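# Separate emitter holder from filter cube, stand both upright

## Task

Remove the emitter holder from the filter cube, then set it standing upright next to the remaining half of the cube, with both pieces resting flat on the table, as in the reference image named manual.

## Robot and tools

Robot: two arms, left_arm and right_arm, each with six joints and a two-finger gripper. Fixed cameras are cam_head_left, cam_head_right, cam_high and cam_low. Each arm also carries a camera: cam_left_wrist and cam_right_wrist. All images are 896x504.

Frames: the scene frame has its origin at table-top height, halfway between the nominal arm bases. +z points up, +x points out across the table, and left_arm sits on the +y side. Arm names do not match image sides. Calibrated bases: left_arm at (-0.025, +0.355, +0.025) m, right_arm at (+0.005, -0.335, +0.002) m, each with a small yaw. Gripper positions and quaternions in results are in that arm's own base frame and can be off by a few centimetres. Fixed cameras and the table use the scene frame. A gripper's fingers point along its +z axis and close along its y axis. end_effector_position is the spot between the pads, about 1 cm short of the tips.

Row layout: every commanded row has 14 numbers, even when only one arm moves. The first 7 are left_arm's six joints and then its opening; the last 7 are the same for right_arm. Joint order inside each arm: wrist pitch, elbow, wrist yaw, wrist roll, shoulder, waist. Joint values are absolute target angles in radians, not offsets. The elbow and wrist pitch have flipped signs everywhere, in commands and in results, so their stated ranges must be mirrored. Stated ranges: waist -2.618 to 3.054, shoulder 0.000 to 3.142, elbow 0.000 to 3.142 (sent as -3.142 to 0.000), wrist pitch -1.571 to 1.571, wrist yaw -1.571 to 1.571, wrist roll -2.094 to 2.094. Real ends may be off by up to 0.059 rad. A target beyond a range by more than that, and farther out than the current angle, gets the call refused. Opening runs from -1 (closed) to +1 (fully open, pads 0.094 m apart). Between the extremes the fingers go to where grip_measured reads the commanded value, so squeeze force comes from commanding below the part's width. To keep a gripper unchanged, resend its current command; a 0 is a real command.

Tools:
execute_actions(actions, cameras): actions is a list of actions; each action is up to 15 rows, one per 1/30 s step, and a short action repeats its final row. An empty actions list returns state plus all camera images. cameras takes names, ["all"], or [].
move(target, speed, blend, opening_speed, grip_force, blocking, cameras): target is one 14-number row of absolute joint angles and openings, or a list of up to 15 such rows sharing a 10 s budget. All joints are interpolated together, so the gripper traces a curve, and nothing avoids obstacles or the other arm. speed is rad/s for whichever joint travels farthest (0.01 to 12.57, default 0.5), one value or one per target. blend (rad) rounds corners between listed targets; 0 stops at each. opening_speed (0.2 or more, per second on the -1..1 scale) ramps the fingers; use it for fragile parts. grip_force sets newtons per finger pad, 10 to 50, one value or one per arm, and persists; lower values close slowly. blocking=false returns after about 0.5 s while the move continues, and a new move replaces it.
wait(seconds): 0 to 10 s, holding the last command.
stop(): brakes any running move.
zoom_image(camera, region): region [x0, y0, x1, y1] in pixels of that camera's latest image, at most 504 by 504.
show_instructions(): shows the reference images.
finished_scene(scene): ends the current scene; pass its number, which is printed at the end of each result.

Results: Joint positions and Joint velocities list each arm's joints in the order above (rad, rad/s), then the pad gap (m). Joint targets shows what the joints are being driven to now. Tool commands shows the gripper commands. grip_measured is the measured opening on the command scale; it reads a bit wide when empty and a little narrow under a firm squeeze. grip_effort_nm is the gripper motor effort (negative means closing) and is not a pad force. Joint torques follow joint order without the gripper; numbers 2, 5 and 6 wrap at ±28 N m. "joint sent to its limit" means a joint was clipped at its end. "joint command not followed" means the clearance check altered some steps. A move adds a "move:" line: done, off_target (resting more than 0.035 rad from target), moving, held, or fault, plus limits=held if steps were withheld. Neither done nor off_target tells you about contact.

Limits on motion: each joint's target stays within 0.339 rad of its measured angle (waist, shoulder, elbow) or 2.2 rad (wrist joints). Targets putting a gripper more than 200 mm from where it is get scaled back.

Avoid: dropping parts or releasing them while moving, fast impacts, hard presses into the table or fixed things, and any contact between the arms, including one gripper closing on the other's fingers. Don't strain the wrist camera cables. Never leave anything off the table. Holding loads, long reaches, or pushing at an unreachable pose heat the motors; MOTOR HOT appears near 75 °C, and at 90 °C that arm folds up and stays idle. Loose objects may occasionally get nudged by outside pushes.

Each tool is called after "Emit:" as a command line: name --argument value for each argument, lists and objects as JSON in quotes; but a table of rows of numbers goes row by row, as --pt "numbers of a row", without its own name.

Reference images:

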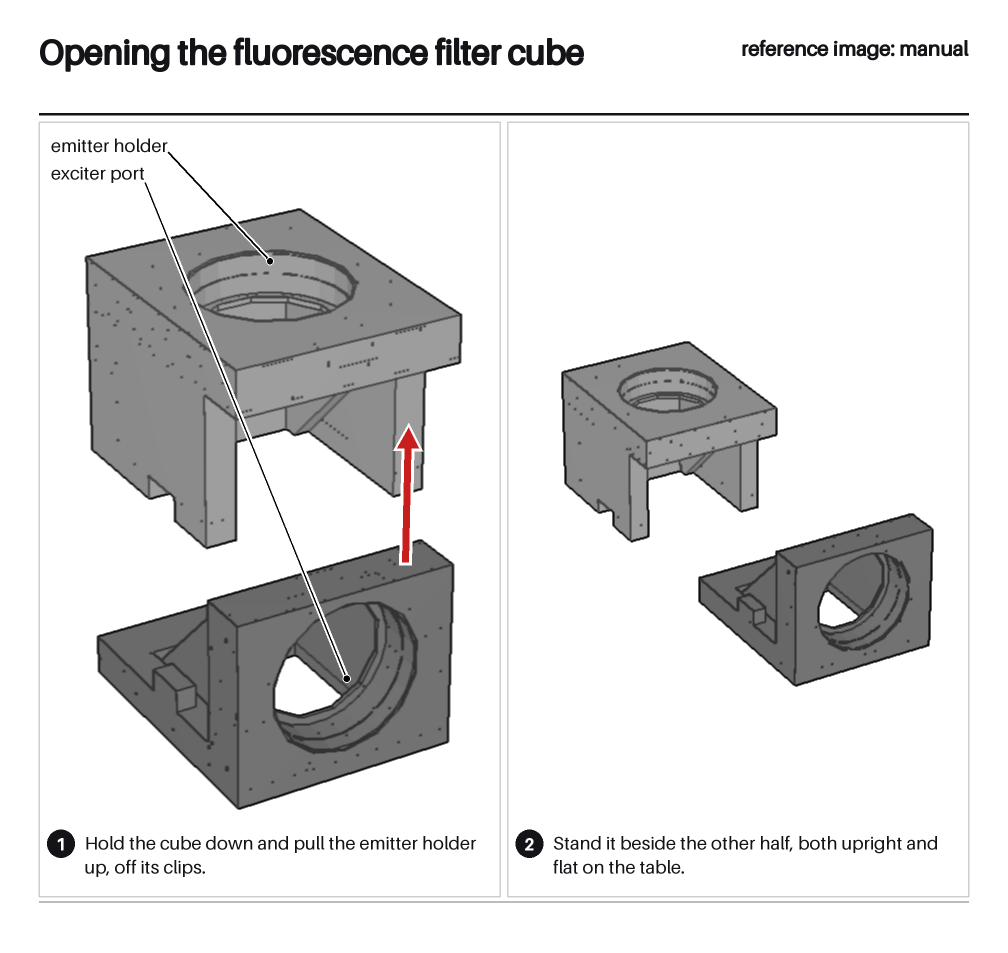

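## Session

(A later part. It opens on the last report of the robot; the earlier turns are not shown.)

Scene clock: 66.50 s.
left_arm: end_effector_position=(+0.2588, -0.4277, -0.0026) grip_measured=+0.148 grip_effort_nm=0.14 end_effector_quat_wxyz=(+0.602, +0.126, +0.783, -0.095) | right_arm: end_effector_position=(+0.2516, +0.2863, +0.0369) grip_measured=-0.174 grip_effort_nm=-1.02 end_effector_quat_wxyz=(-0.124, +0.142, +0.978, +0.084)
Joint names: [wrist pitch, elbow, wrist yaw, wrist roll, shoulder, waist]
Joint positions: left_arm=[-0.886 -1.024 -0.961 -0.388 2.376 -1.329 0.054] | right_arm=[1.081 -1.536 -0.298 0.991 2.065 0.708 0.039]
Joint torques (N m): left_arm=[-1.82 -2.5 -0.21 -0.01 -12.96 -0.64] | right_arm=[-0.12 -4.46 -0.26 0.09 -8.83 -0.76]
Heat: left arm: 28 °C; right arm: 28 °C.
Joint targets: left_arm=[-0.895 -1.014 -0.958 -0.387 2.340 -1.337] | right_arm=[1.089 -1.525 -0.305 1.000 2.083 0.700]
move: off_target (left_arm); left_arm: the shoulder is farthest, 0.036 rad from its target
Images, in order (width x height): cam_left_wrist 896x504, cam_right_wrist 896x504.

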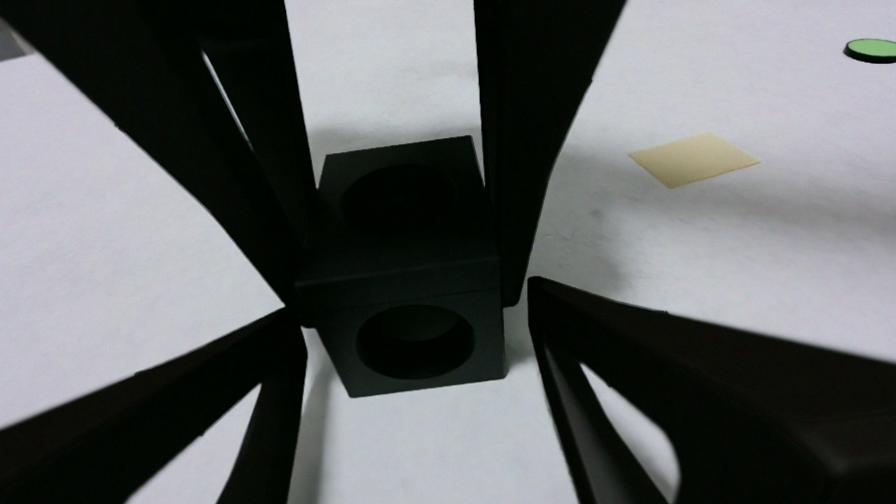

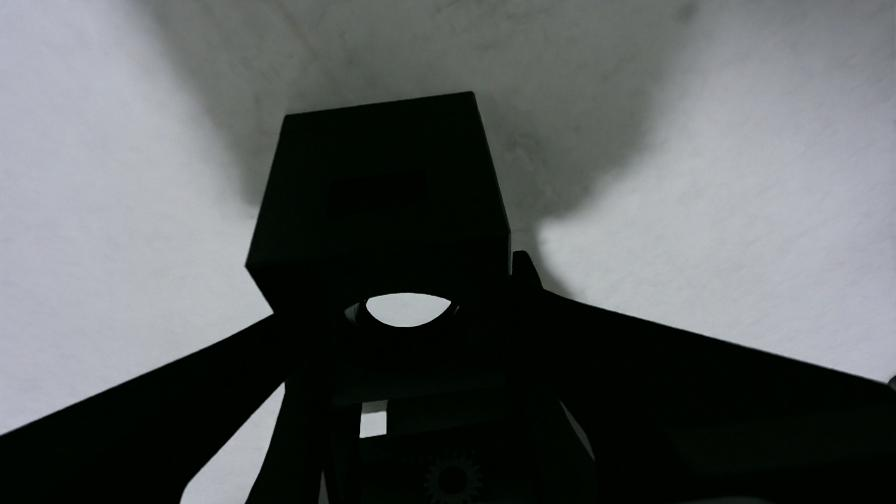

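Emit:
move --pt "-0.895 -1.014 -0.958 -0.387 2.34 -1.337 0.15 1.089 -1.525 -0.305 1.0 2.083 0.700 -0.03" --pt "-0.895 -1.014 -0.958 -0.387 2.34 -1.337 0.15 1.12 -1.58 -0.30 0.966 2.108 0.682 -0.03" --speed 0.12 --cameras '["cam_left_wrist", "cam_right_wrist"]'

Scene clock: 73.30 s.
left_arm: end_effector_position=(+0.2587, -0.4278, -0.0027) grip_measured=+0.149 grip_effort_nm=0.11 end_effector_quat_wxyz=(+0.602, +0.126, +0.783, -0.095) | right_arm: end_effector_position=(+0.2554, +0.2831, +0.0336) grip_measured=-0.033 grip_effort_nm=0.15 end_effector_quat_wxyz=(-0.134, +0.142, +0.977, +0.081)
Joint names: [wrist pitch, elbow, wrist yaw, wrist roll, shoulder, waist]
Joint positions: left_arm=[-0.886 -1.024 -0.96 -0.388 2.376 -1.329 0.054] | right_arm=[1.1 -1.557 -0.308 0.97 2.089 0.69 0.045]
Joint torques (N m): left_arm=[-1.81 -2.51 -0.21 -0.03 -12.97 -0.62] | right_arm=[0.04 -7.71 -0.11 -0.08 -8.99 -0.76]
Heat: left arm: 28 °C; right arm: 28 °C.
Joint targets: left_arm=[-0.895 -1.014 -0.958 -0.387 2.340 -1.337] | right_arm=[1.120 -1.580 -0.300 0.966 2.108 0.682]
move: off_target (left_arm); left_arm: the shoulder is farthest, 0.036 rad from its target
Images, in order (width x height): cam_left_wrist 896x504, cam_right_wrist 896x504.

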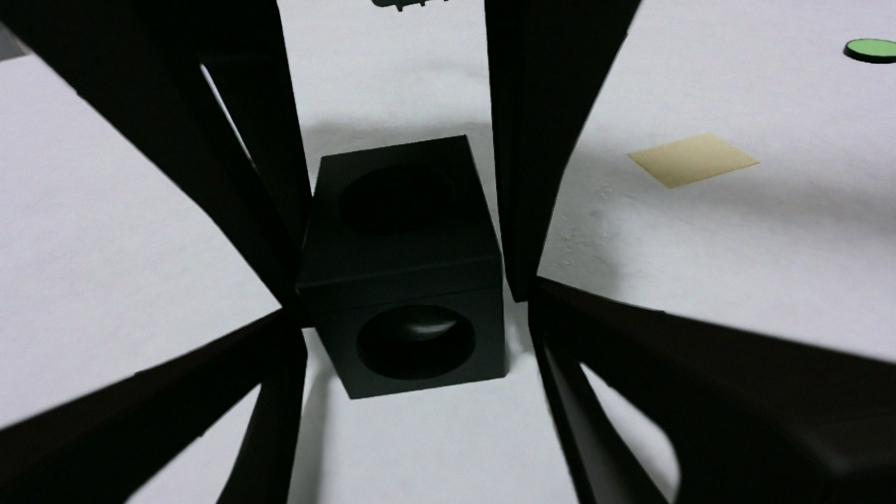

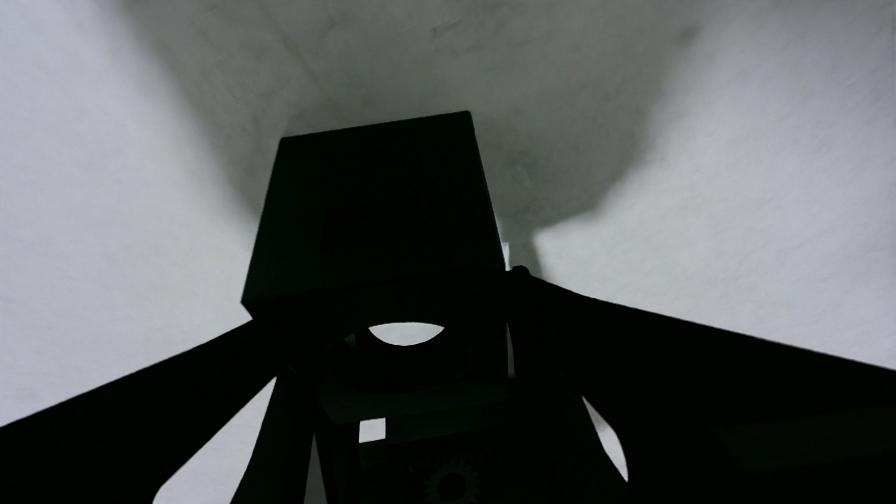

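Emit:
move --pt "-0.895 -1.014 -0.958 -0.387 2.34 -1.337 0.15 1.12 -1.602 -0.30 0.966 2.122 0.673 -0.03" --pt "-0.895 -1.014 -0.958 -0.387 2.34 -1.337 0.15 1.12 -1.602 -0.30 0.966 2.122 0.673 -0.36" --speed 0.12 --opening_speed 0.5 --cameras '["cam_left_wrist", "cam_right_wrist"]'

Scene clock: 76.90 s.
left_arm: end_effector_position=(+0.2587, -0.4278, -0.0027) grip_measured=+0.149 grip_effort_nm=0.11 end_effector_quat_wxyz=(+0.602, +0.126, +0.783, -0.095) | right_arm: end_effector_position=(+0.2619, +0.2834, +0.0336) grip_measured=-0.172 grip_effort_nm=-1.02 end_effector_quat_wxyz=(-0.131, +0.146, +0.977, +0.082)
Joint names: [wrist pitch, elbow, wrist yaw, wrist roll, shoulder, waist]
Joint positions: left_arm=[-0.886 -1.024 -0.96 -0.388 2.376 -1.329 0.054] | right_arm=[1.105 -1.579 -0.306 0.968 2.103 0.681 0.039]
Joint torques (N m): left_arm=[-1.8 -2.48 -0.23 -0.02 -12.98 -0.59] | right_arm=[-0.01 -7.73 -0.12 -0.05 -9.1 -0.77]
Heat: left arm: 29 °C; right arm: 28 °C.
Joint targets: left_arm=[-0.895 -1.014 -0.958 -0.387 2.340 -1.337] | right_arm=[1.120 -1.602 -0.300 0.966 2.122 0.673]
move: off_target (left_arm); left_arm: the shoulder is farthest, 0.036 rad from its target
Images, in order (width x height): cam_left_wrist 896x504, cam_right_wrist 896x504.

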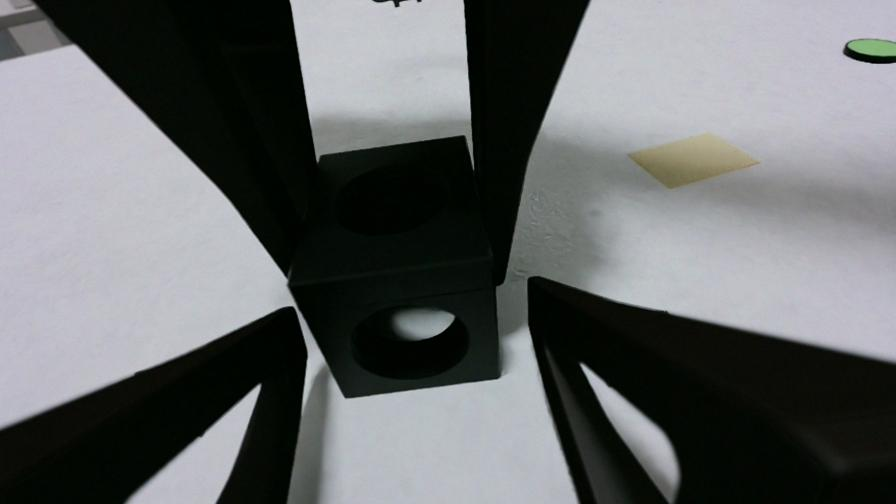

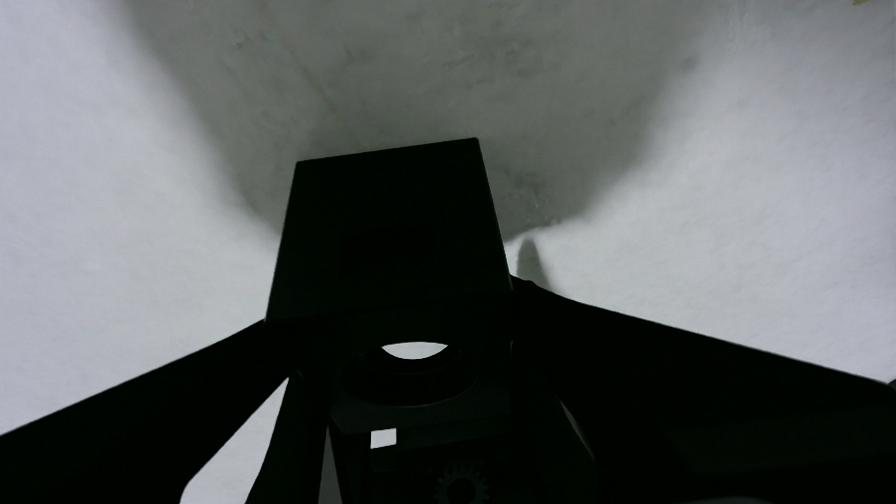

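Emit:
move --target '[-0.895, -1.014, -0.958, -0.387, 2.34, -1.337, -0.36, 1.12, -1.602, -0.30, 0.966, 2.122, 0.673, -0.36]' --opening_speed 0.5 --cameras '["cam_left_wrist"]'

Scene clock: 78.77 s.
left_arm: end_effector_position=(+0.2586, -0.4278, -0.0028) grip_measured=-0.185 grip_effort_nm=-0.97 end_effector_quat_wxyz=(+0.602, +0.127, +0.783, -0.095) | right_arm: end_effector_position=(+0.2621, +0.2828, +0.0336) grip_measured=-0.172 grip_effort_nm=-1.02 end_effector_quat_wxyz=(-0.130, +0.140, +0.978, +0.081)
Joint names: [wrist pitch, elbow, wrist yaw, wrist roll, shoulder, waist]
Joint positions: left_arm=[-0.888 -1.023 -0.959 -0.386 2.376 -1.329 0.038] | right_arm=[1.107 -1.58 -0.302 0.956 2.103 0.681 0.039]
Joint torques (N m): left_arm=[-1.79 -2.56 -0.22 -0.03 -12.93 -0.62] | right_arm=[-0.03 -7.66 -0.18 0.08 -9.1 -0.72]
Heat: left arm: 29 °C; right arm: 28 °C.
Joint targets: left_arm=[-0.895 -1.014 -0.958 -0.387 2.340 -1.337] | right_arm=[1.120 -1.602 -0.300 0.966 2.122 0.673]
move: off_target (left_arm); left_arm: the shoulder is farthest, 0.036 rad from its target
Images, in order (width x height): cam_left_wrist 896x504.

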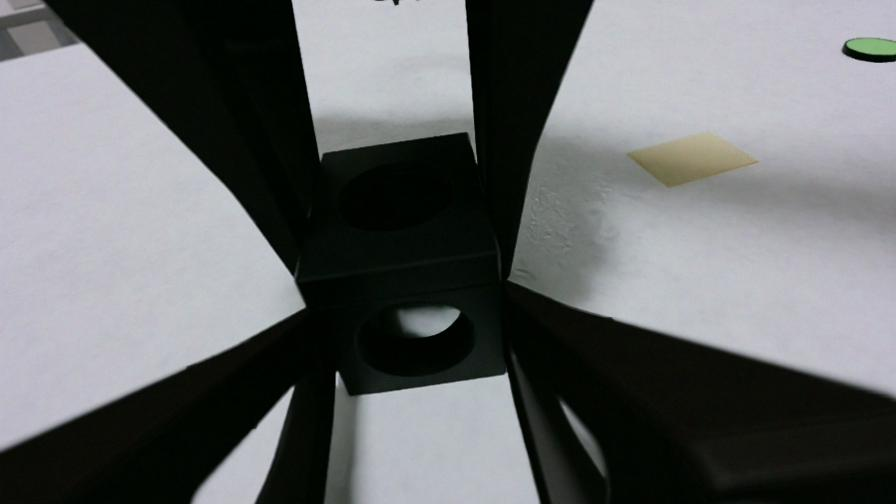

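Emit:
move --target '[-0.24, -0.915, -0.958, -0.387, 2.53, -1.337, -0.36, 1.374, -1.70, -0.53, 0.966, 1.897, 0.673, -0.36]' --speed 0.22 --cameras '["cam_left_wrist", "cam_right_wrist"]'

Scene clock: 91.27 s.
left_arm: end_effector_position=(+0.2536, -0.4029, -0.0171) grip_measured=-0.185 grip_effort_nm=-0.97 end_effector_quat_wxyz=(+0.591, +0.126, +0.796, -0.030) | right_arm: end_effector_position=(+0.2254, +0.2944, +0.1327) grip_measured=-0.172 grip_effort_nm=-1.02 end_effector_quat_wxyz=(-0.194, +0.140, +0.957, +0.164)
Joint names: [wrist pitch, elbow, wrist yaw, wrist roll, shoulder, waist]
Joint positions: left_arm=[-0.707 -1.015 -1.047 -0.467 2.362 -1.345 0.038] | right_arm=[1.338 -1.675 -0.512 0.957 1.936 0.674 0.039]
Joint torques (N m): left_arm=[3.26 4.59 0.6 0.93 1.7 0.77] | right_arm=[0.11 -8.29 -0.53 0.07 -12.78 -0.16]
Heat: left arm: 29 °C; right arm: 28 °C.
Joint targets: left_arm=[-0.240 -0.915 -0.958 -0.387 2.530 -1.337] | right_arm=[1.374 -1.700 -0.530 0.966 1.897 0.673]
move: off_target (left_arm, right_arm); left_arm: the wrist pitch is farthest, 0.467 rad from its target; right_arm: the shoulder is farthest, 0.039 rad from its target
Images, in order (width x height): cam_left_wrist 896x504, cam_right_wrist 896x504.

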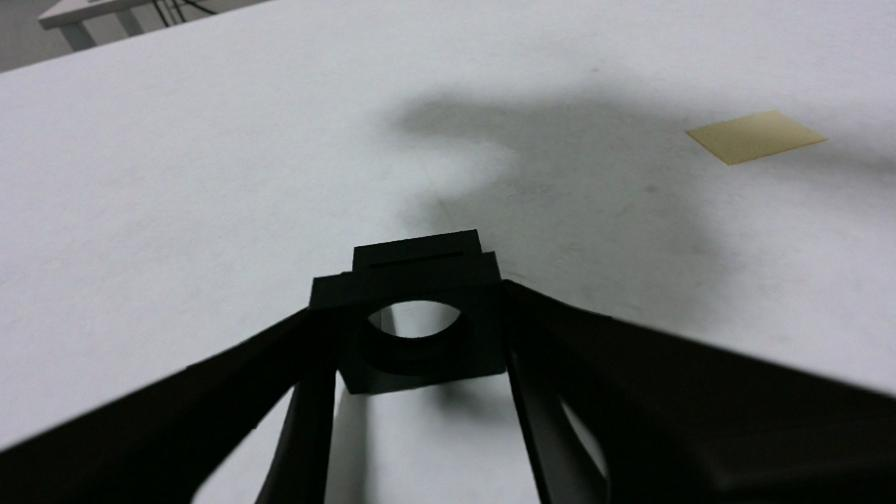

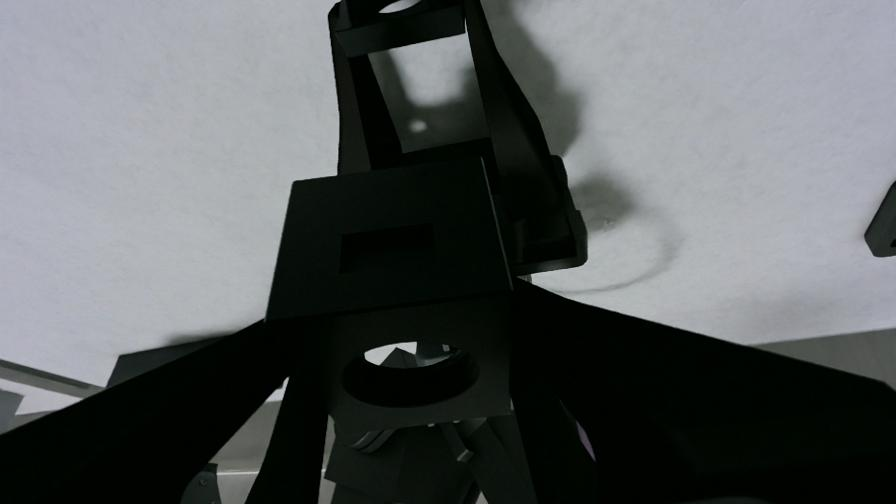

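Emit:
move --target '[-0.888, -1.023, -0.959, -0.386, 2.376, -1.329, -0.36, 1.375, -1.782, -0.30, 0.966, 2.069, 0.41, -0.36]' --speed 0.35 --cameras '["cam_left_wrist", "cam_right_wrist", "cam_low"]'

Emit:
zoom_image --camera "cam_low" --region '[400, 190, 560, 300]'

Scene clock: 97.10 s.
left_arm: end_effector_position=(+0.2557, -0.4281, +0.0018) grip_measured=-0.187 grip_effort_nm=-0.98 end_effector_quat_wxyz=(+0.600, +0.131, +0.783, -0.096) | right_arm: end_effector_position=(+0.3235, +0.2022, +0.0953) grip_measured=-0.172 grip_effort_nm=-1.02 end_effector_quat_wxyz=(-0.123, +0.270, +0.950, +0.095)
Joint names: [wrist pitch, elbow, wrist yaw, wrist roll, shoulder, waist]
Joint positions: left_arm=[-0.868 -1.015 -0.957 -0.388 2.355 -1.335 0.038] | right_arm=[1.341 -1.755 -0.305 0.957 2.055 0.414 0.039]
Joint torques (N m): left_arm=[-1.92 -3.92 -0.3 0 -8.65 0.47] | right_arm=[0.18 -8.38 -0.13 0.1 -9.35 -0.38]
Heat: left arm: 32 °C; right arm: 28 °C.
Joint targets: left_arm=[-0.888 -1.023 -0.959 -0.386 2.376 -1.329] | right_arm=[1.375 -1.782 -0.300 0.966 2.069 0.410]
move: done
Images, in order (width x height): cam_low 896x504, cam_left_wrist 896x504, cam_right_wrist 896x504.

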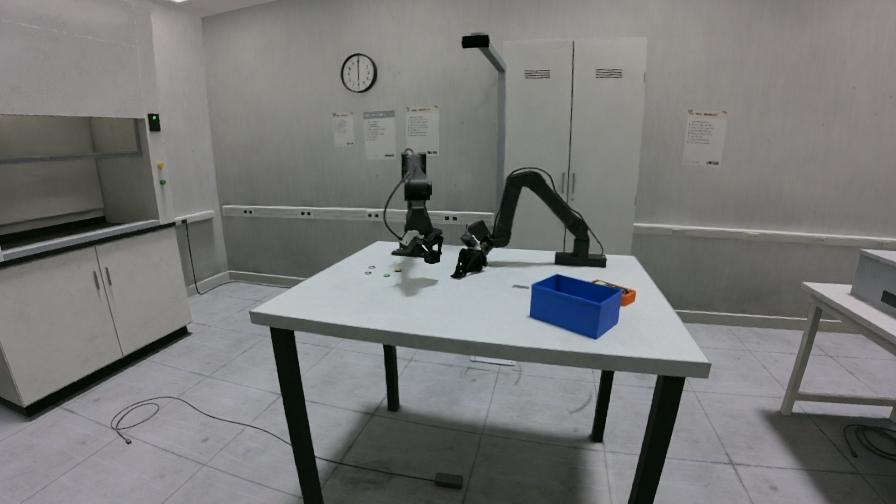

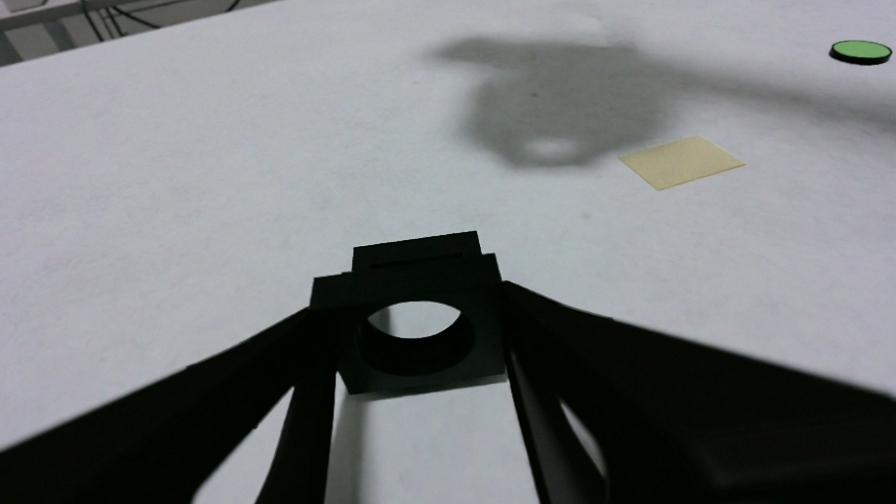

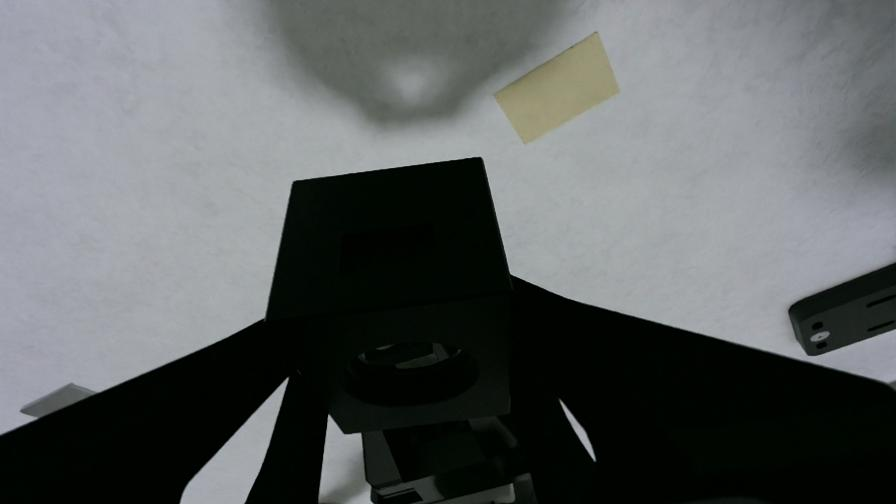

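Scaled by 3.150 from the camera's 896x504 image, which has a finer 1280x720 frame.

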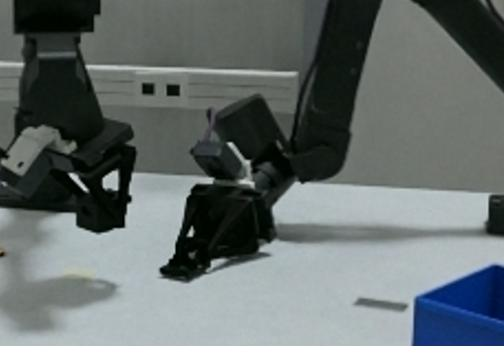

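Emit:
move --pt "-0.902 -1.041 -0.959 -0.386 2.404 -1.327 -0.36 1.136 -1.585 -0.30 0.966 2.113 0.408 -0.36" --pt "-0.902 -1.041 -0.959 -0.386 2.404 -1.327 -0.36 1.094 -1.559 -0.30 0.966 2.13 0.408 -0.36" --speed '[0.2, 0.06]' --blend 0.005 --cameras '["cam_left_wrist", "cam_right_wrist", "cam_low"]'

Emit:
zoom_image --camera "cam_low" --region '[400, 210, 520, 300]'

Scene clock: 101.60 s.
left_arm: end_effector_position=(+0.2561, -0.4297, -0.0025) grip_measured=-0.187 grip_effort_nm=-0.98 end_effector_quat_wxyz=(+0.601, +0.129, +0.782, -0.099) | right_arm: end_effector_position=(+0.3280, +0.2041, +0.0267) grip_measured=-0.172 grip_effort_nm=-1.02 end_effector_quat_wxyz=(-0.119, +0.269, +0.951, +0.099)
Joint names: [wrist pitch, elbow, wrist yaw, wrist roll, shoulder, waist]
Joint positions: left_arm=[-0.888 -1.023 -0.957 -0.388 2.375 -1.335 0.038] | right_arm=[1.084 -1.568 -0.304 0.957 2.115 0.414 0.039]
Joint torques (N m): left_arm=[-1.87 -4.67 -0.25 -0.01 -8.23 0.68] | right_arm=[-0.06 -4.56 -0.13 0.08 -9.44 -0.5]
Heat: left arm: 31 °C; right arm: 28 °C.
Joint targets: left_arm=[-0.902 -1.041 -0.959 -0.386 2.404 -1.327] | right_arm=[1.094 -1.559 -0.300 0.966 2.130 0.408]
move: done
Images, in order (width x height): cam_low 896x504, cam_left_wrist 896x504, cam_right_wrist 896x504.

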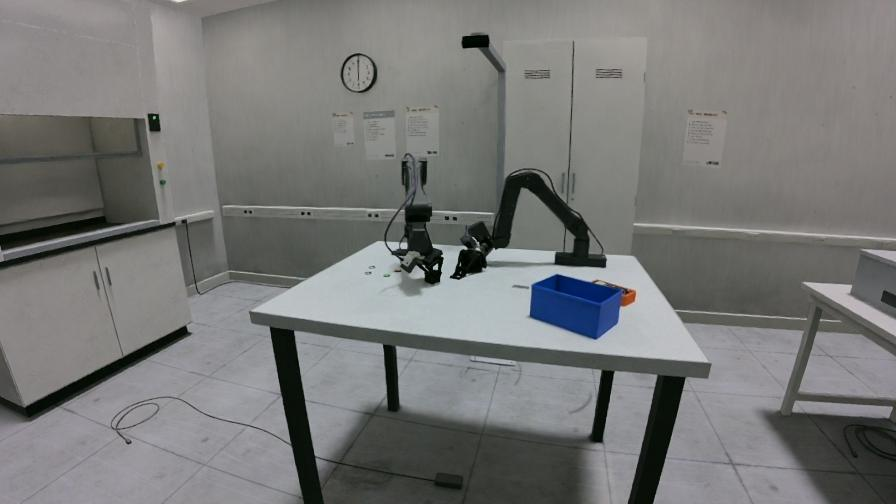

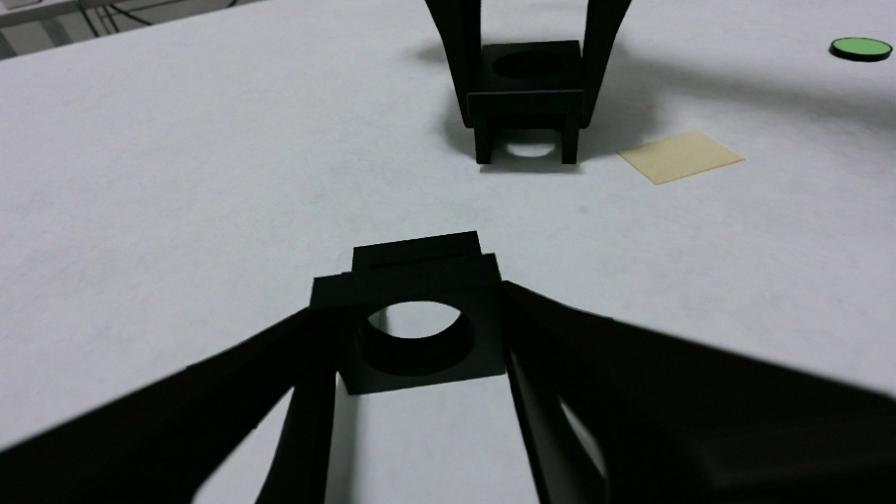

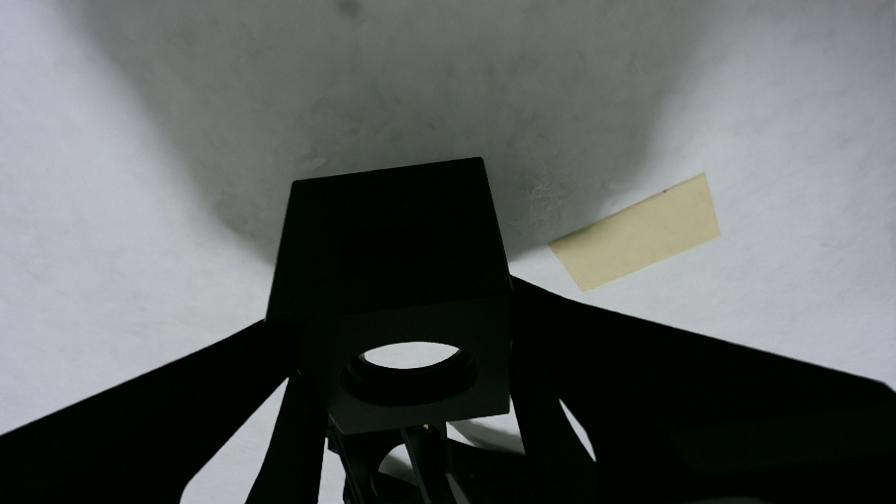

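Scaled by 4.200 from the camera's 896x504 image, which has a finer 1280x720 frame.

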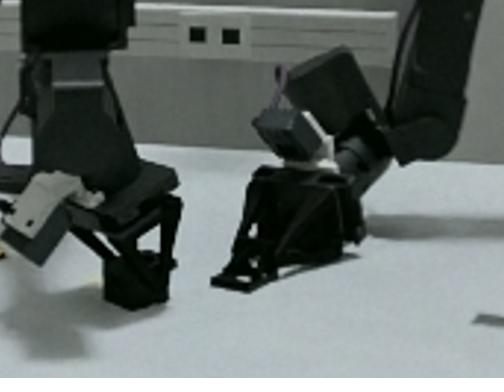

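Emit:
move --target '[-0.918, -1.041, -0.959, -0.386, 2.42, -1.327, -0.36, 1.073, -1.546, -0.30, 0.966, 2.137, 0.408, -0.36]' --speed 0.03 --cameras '["cam_left_wrist"]'

Emit:
zoom_image --camera "cam_left_wrist" --region '[420, 20, 640, 200]'

Scene clock: 103.70 s.
left_arm: end_effector_position=(+0.2564, -0.4301, -0.0029) grip_measured=-0.187 grip_effort_nm=-0.98 end_effector_quat_wxyz=(+0.604, +0.124, +0.780, -0.103) | right_arm: end_effector_position=(+0.3284, +0.2043, +0.0261) grip_measured=-0.172 grip_effort_nm=-1.02 end_effector_quat_wxyz=(-0.118, +0.270, +0.951, +0.099)
Joint names: [wrist pitch, elbow, wrist yaw, wrist roll, shoulder, waist]
Joint positions: left_arm=[-0.916 -1.023 -0.96 -0.385 2.386 -1.335 0.038] | right_arm=[1.079 -1.566 -0.305 0.958 2.115 0.414 0.039]
Joint torques (N m): left_arm=[-1.73 -4.66 -0.23 -0.03 -7.99 0.68] | right_arm=[-0.22 -3.59 -0.15 0.07 -8.88 -0.55]
Heat: left arm: 31 °C; right arm: 28 °C.
Joint targets: left_arm=[-0.918 -1.041 -0.959 -0.386 2.420 -1.327] | right_arm=[1.073 -1.546 -0.300 0.966 2.137 0.408]
move: done
Images, in order (width x height): cam_left_wrist 896x504.

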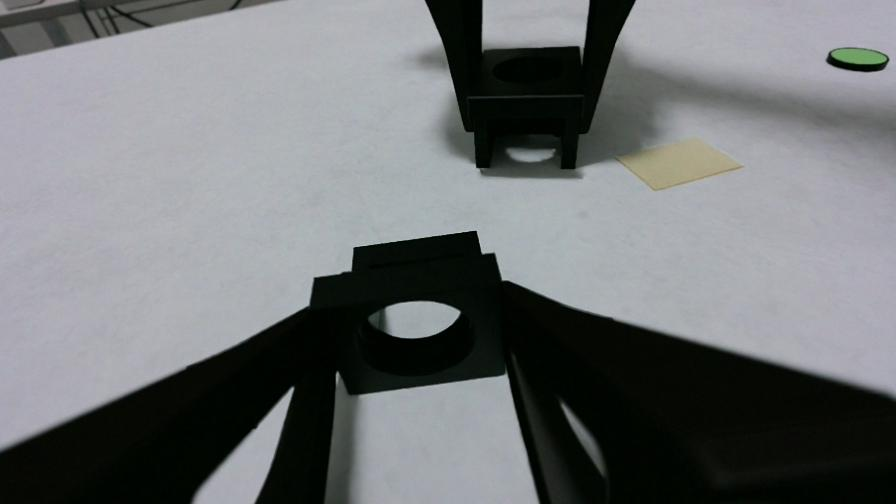

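Scaled by 2.291 from the camera's 896x504 image, which has a finer 1280x720 frame.

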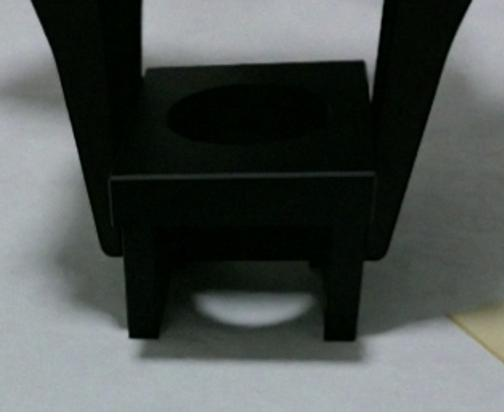

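Emit:
move --target '[-0.918, -1.041, -0.959, -0.386, 2.42, -1.327, -0.36, 1.062, -1.53, -0.30, 0.966, 2.15, 0.408, -0.36]' --speed 0.03 --cameras '["cam_left_wrist"]'

Emit:
zoom_image --camera "cam_left_wrist" --region '[420, 20, 640, 200]'

Scene clock: 106.03 s.
left_arm: end_effector_position=(+0.2564, -0.4301, -0.0028) grip_measured=-0.187 grip_effort_nm=-0.98 end_effector_quat_wxyz=(+0.604, +0.124, +0.780, -0.103) | right_arm: end_effector_position=(+0.3281, +0.2041, +0.0254) grip_measured=-0.172 grip_effort_nm=-1.02 end_effector_quat_wxyz=(-0.120, +0.271, +0.950, +0.101)
Joint names: [wrist pitch, elbow, wrist yaw, wrist roll, shoulder, waist]
Joint positions: left_arm=[-0.916 -1.023 -0.96 -0.385 2.386 -1.335 0.038] | right_arm=[1.076 -1.562 -0.31 0.958 2.115 0.411 0.039]
Joint torques (N m): left_arm=[-1.76 -4.68 -0.22 -0.02 -7.95 0.62] | right_arm=[-0.32 -2.52 -0.07 0.05 -7.86 -0.32]
Heat: left arm: 31 °C; right arm: 28 °C.
Joint targets: left_arm=[-0.918 -1.041 -0.959 -0.386 2.420 -1.327] | right_arm=[1.062 -1.530 -0.300 0.966 2.150 0.408]
move: done
Images, in order (width x height): cam_left_wrist 896x504.

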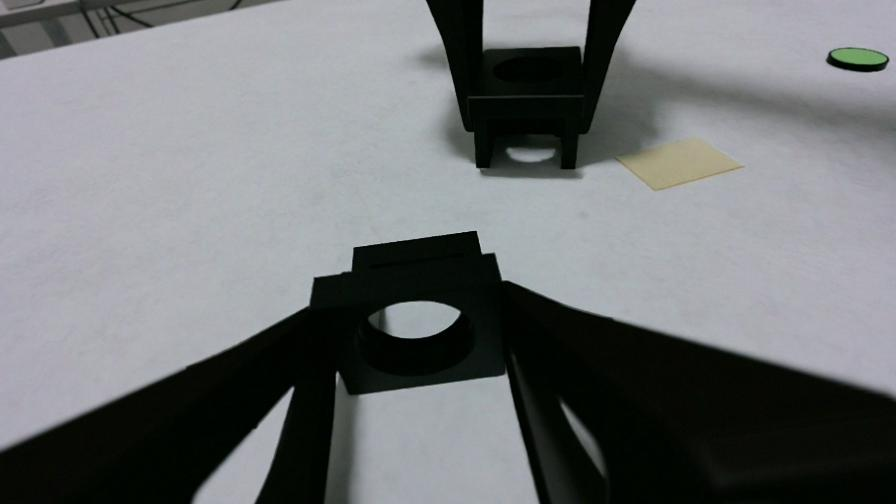

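Scaled by 2.291 from the camera's 896x504 image, which has a finer 1280x720 frame.

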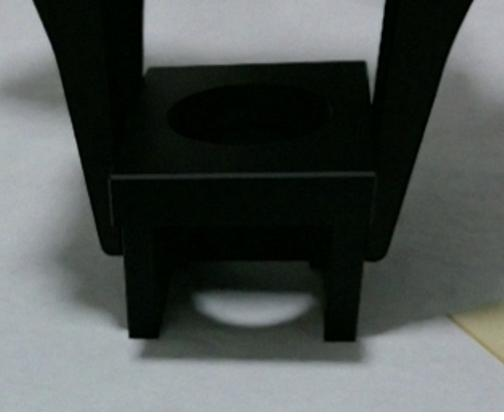

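Emit:
move --pt "-0.91 -1.035 -0.959 -0.386 2.404 -1.33 -0.36 1.075 -1.555 -0.303 0.962 2.132 0.408 -0.36" --pt "-0.91 -1.035 -0.959 -0.386 2.404 -1.33 0.3 1.075 -1.555 -0.303 0.962 2.132 0.408 0.3" --speed 0.1 --opening_speed 0.6 --cameras '["cam_left_wrist", "cam_right_wrist"]'

Scene clock: 108.47 s.
left_arm: end_effector_position=(+0.2565, -0.4301, -0.0028) grip_measured=+0.298 grip_effort_nm=0.14 end_effector_quat_wxyz=(+0.605, +0.124, +0.780, -0.103) | right_arm: end_effector_position=(+0.3302, +0.2052, +0.0241) grip_measured=+0.297 grip_effort_nm=0.15 end_effector_quat_wxyz=(-0.117, +0.271, +0.950, +0.104)
Joint names: [wrist pitch, elbow, wrist yaw, wrist roll, shoulder, waist]
Joint positions: left_arm=[-0.916 -1.023 -0.96 -0.385 2.386 -1.335 0.061] | right_arm=[1.065 -1.562 -0.311 0.959 2.118 0.411 0.061]
Joint torques (N m): left_arm=[-1.63 -4.12 -0.23 -0.05 -9.02 0.49] | right_arm=[-0.08 -4.83 -0.1 0.03 -9.57 -0.25]
Heat: left arm: 31 °C; right arm: 28 °C.
Joint targets: left_arm=[-0.910 -1.035 -0.959 -0.386 2.404 -1.330] | right_arm=[1.075 -1.555 -0.303 0.962 2.132 0.408]
move: done
Images, in order (width x height): cam_left_wrist 896x504, cam_right_wrist 896x504.

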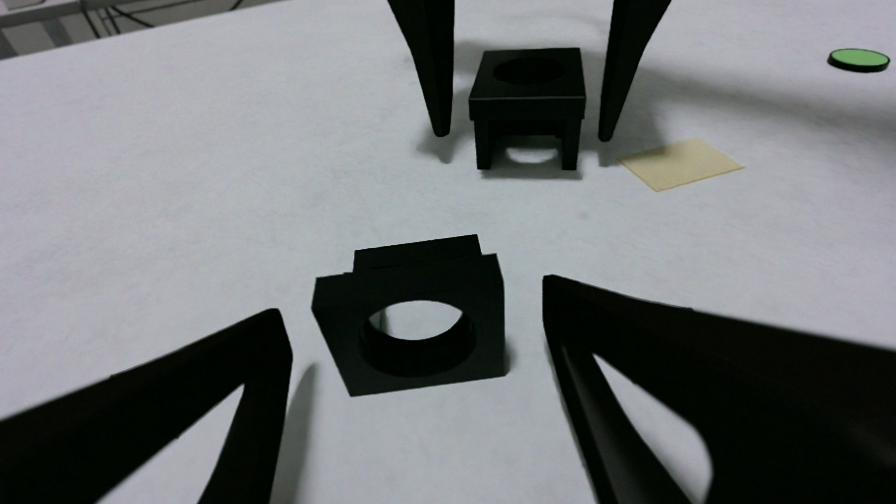

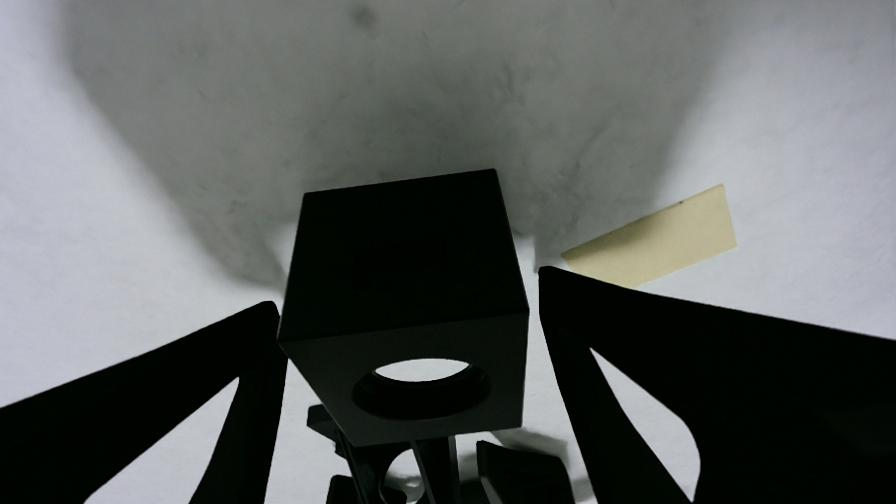

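Emit:
move --pt "-0.787 -0.978 -1.062 -0.504 2.295 -1.431 0.35 1.23 -1.67 -0.303 0.962 2.10 0.408 0.35" --pt "-0.703 -0.782 -1.156 -0.621 2.148 -1.577 0.35 1.375 -1.782 -0.303 0.962 2.069 0.408 0.35" --speed '[0.2, 0.4]' --blend 0.03 --cameras '["cam_left_wrist", "cam_right_wrist", "cam_low"]'

Emit:
zoom_image --camera "cam_low" --region '[390, 220, 510, 300]'

Scene clock: 111.27 s.
left_arm: end_effector_position=(+0.1628, -0.3889, +0.0138) grip_measured=+0.348 grip_effort_nm=0.14 end_effector_quat_wxyz=(+0.600, +0.145, +0.780, -0.101) | right_arm: end_effector_position=(+0.3236, +0.2022, +0.0792) grip_measured=+0.347 grip_effort_nm=0.15 end_effector_quat_wxyz=(-0.142, +0.275, +0.947, +0.084)
Joint names: [wrist pitch, elbow, wrist yaw, wrist roll, shoulder, waist]
Joint positions: left_arm=[-0.72 -0.791 -1.142 -0.609 2.183 -1.577 0.063] | right_arm=[1.341 -1.761 -0.311 0.959 2.105 0.411 0.063]
Joint torques (N m): left_arm=[-1.36 -2.22 -0.44 -0.14 -11.12 -0.02] | right_arm=[0.27 -7.65 -0.11 0.01 -13.78 -0.29]
Heat: left arm: 30 °C; right arm: 28 °C.
Joint targets: left_arm=[-0.703 -0.782 -1.156 -0.621 2.148 -1.577] | right_arm=[1.375 -1.782 -0.303 0.962 2.069 0.408]
move: off_target (right_arm); right_arm: the shoulder is farthest, 0.036 rad from its target
Images, in order (width x height): cam_low 896x504, cam_left_wrist 896x504, cam_right_wrist 896x504.

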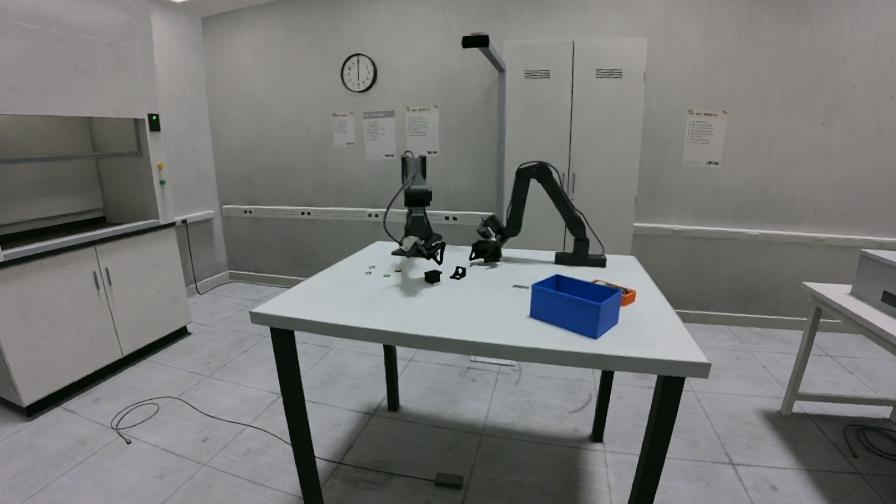

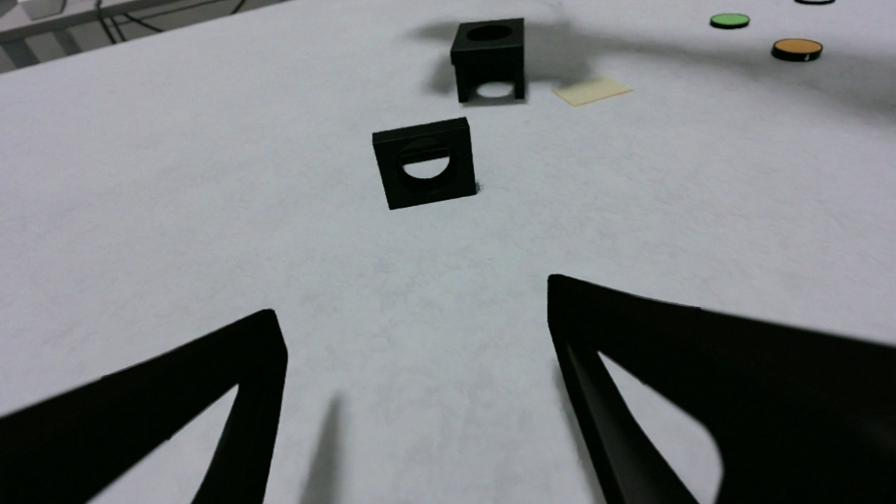

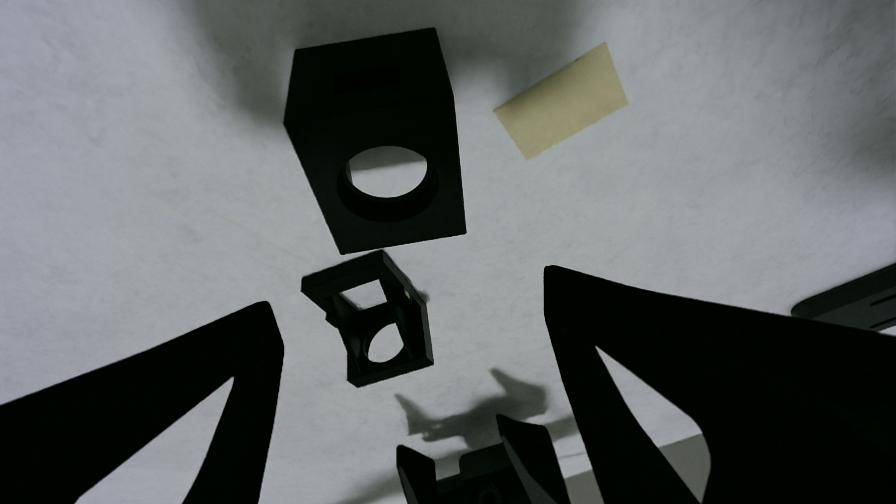

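Scaled by 4.200 from the camera's 896x504 image, which has a finer 1280x720 frame.

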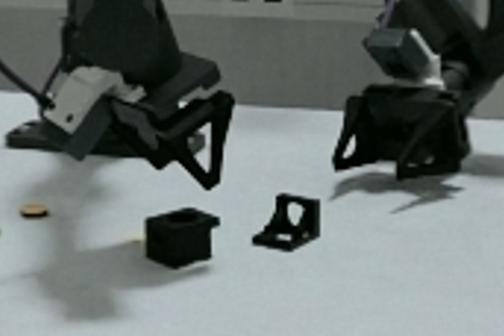

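Emit:
finished_scene --scene 2

The scene is finished: the task was done.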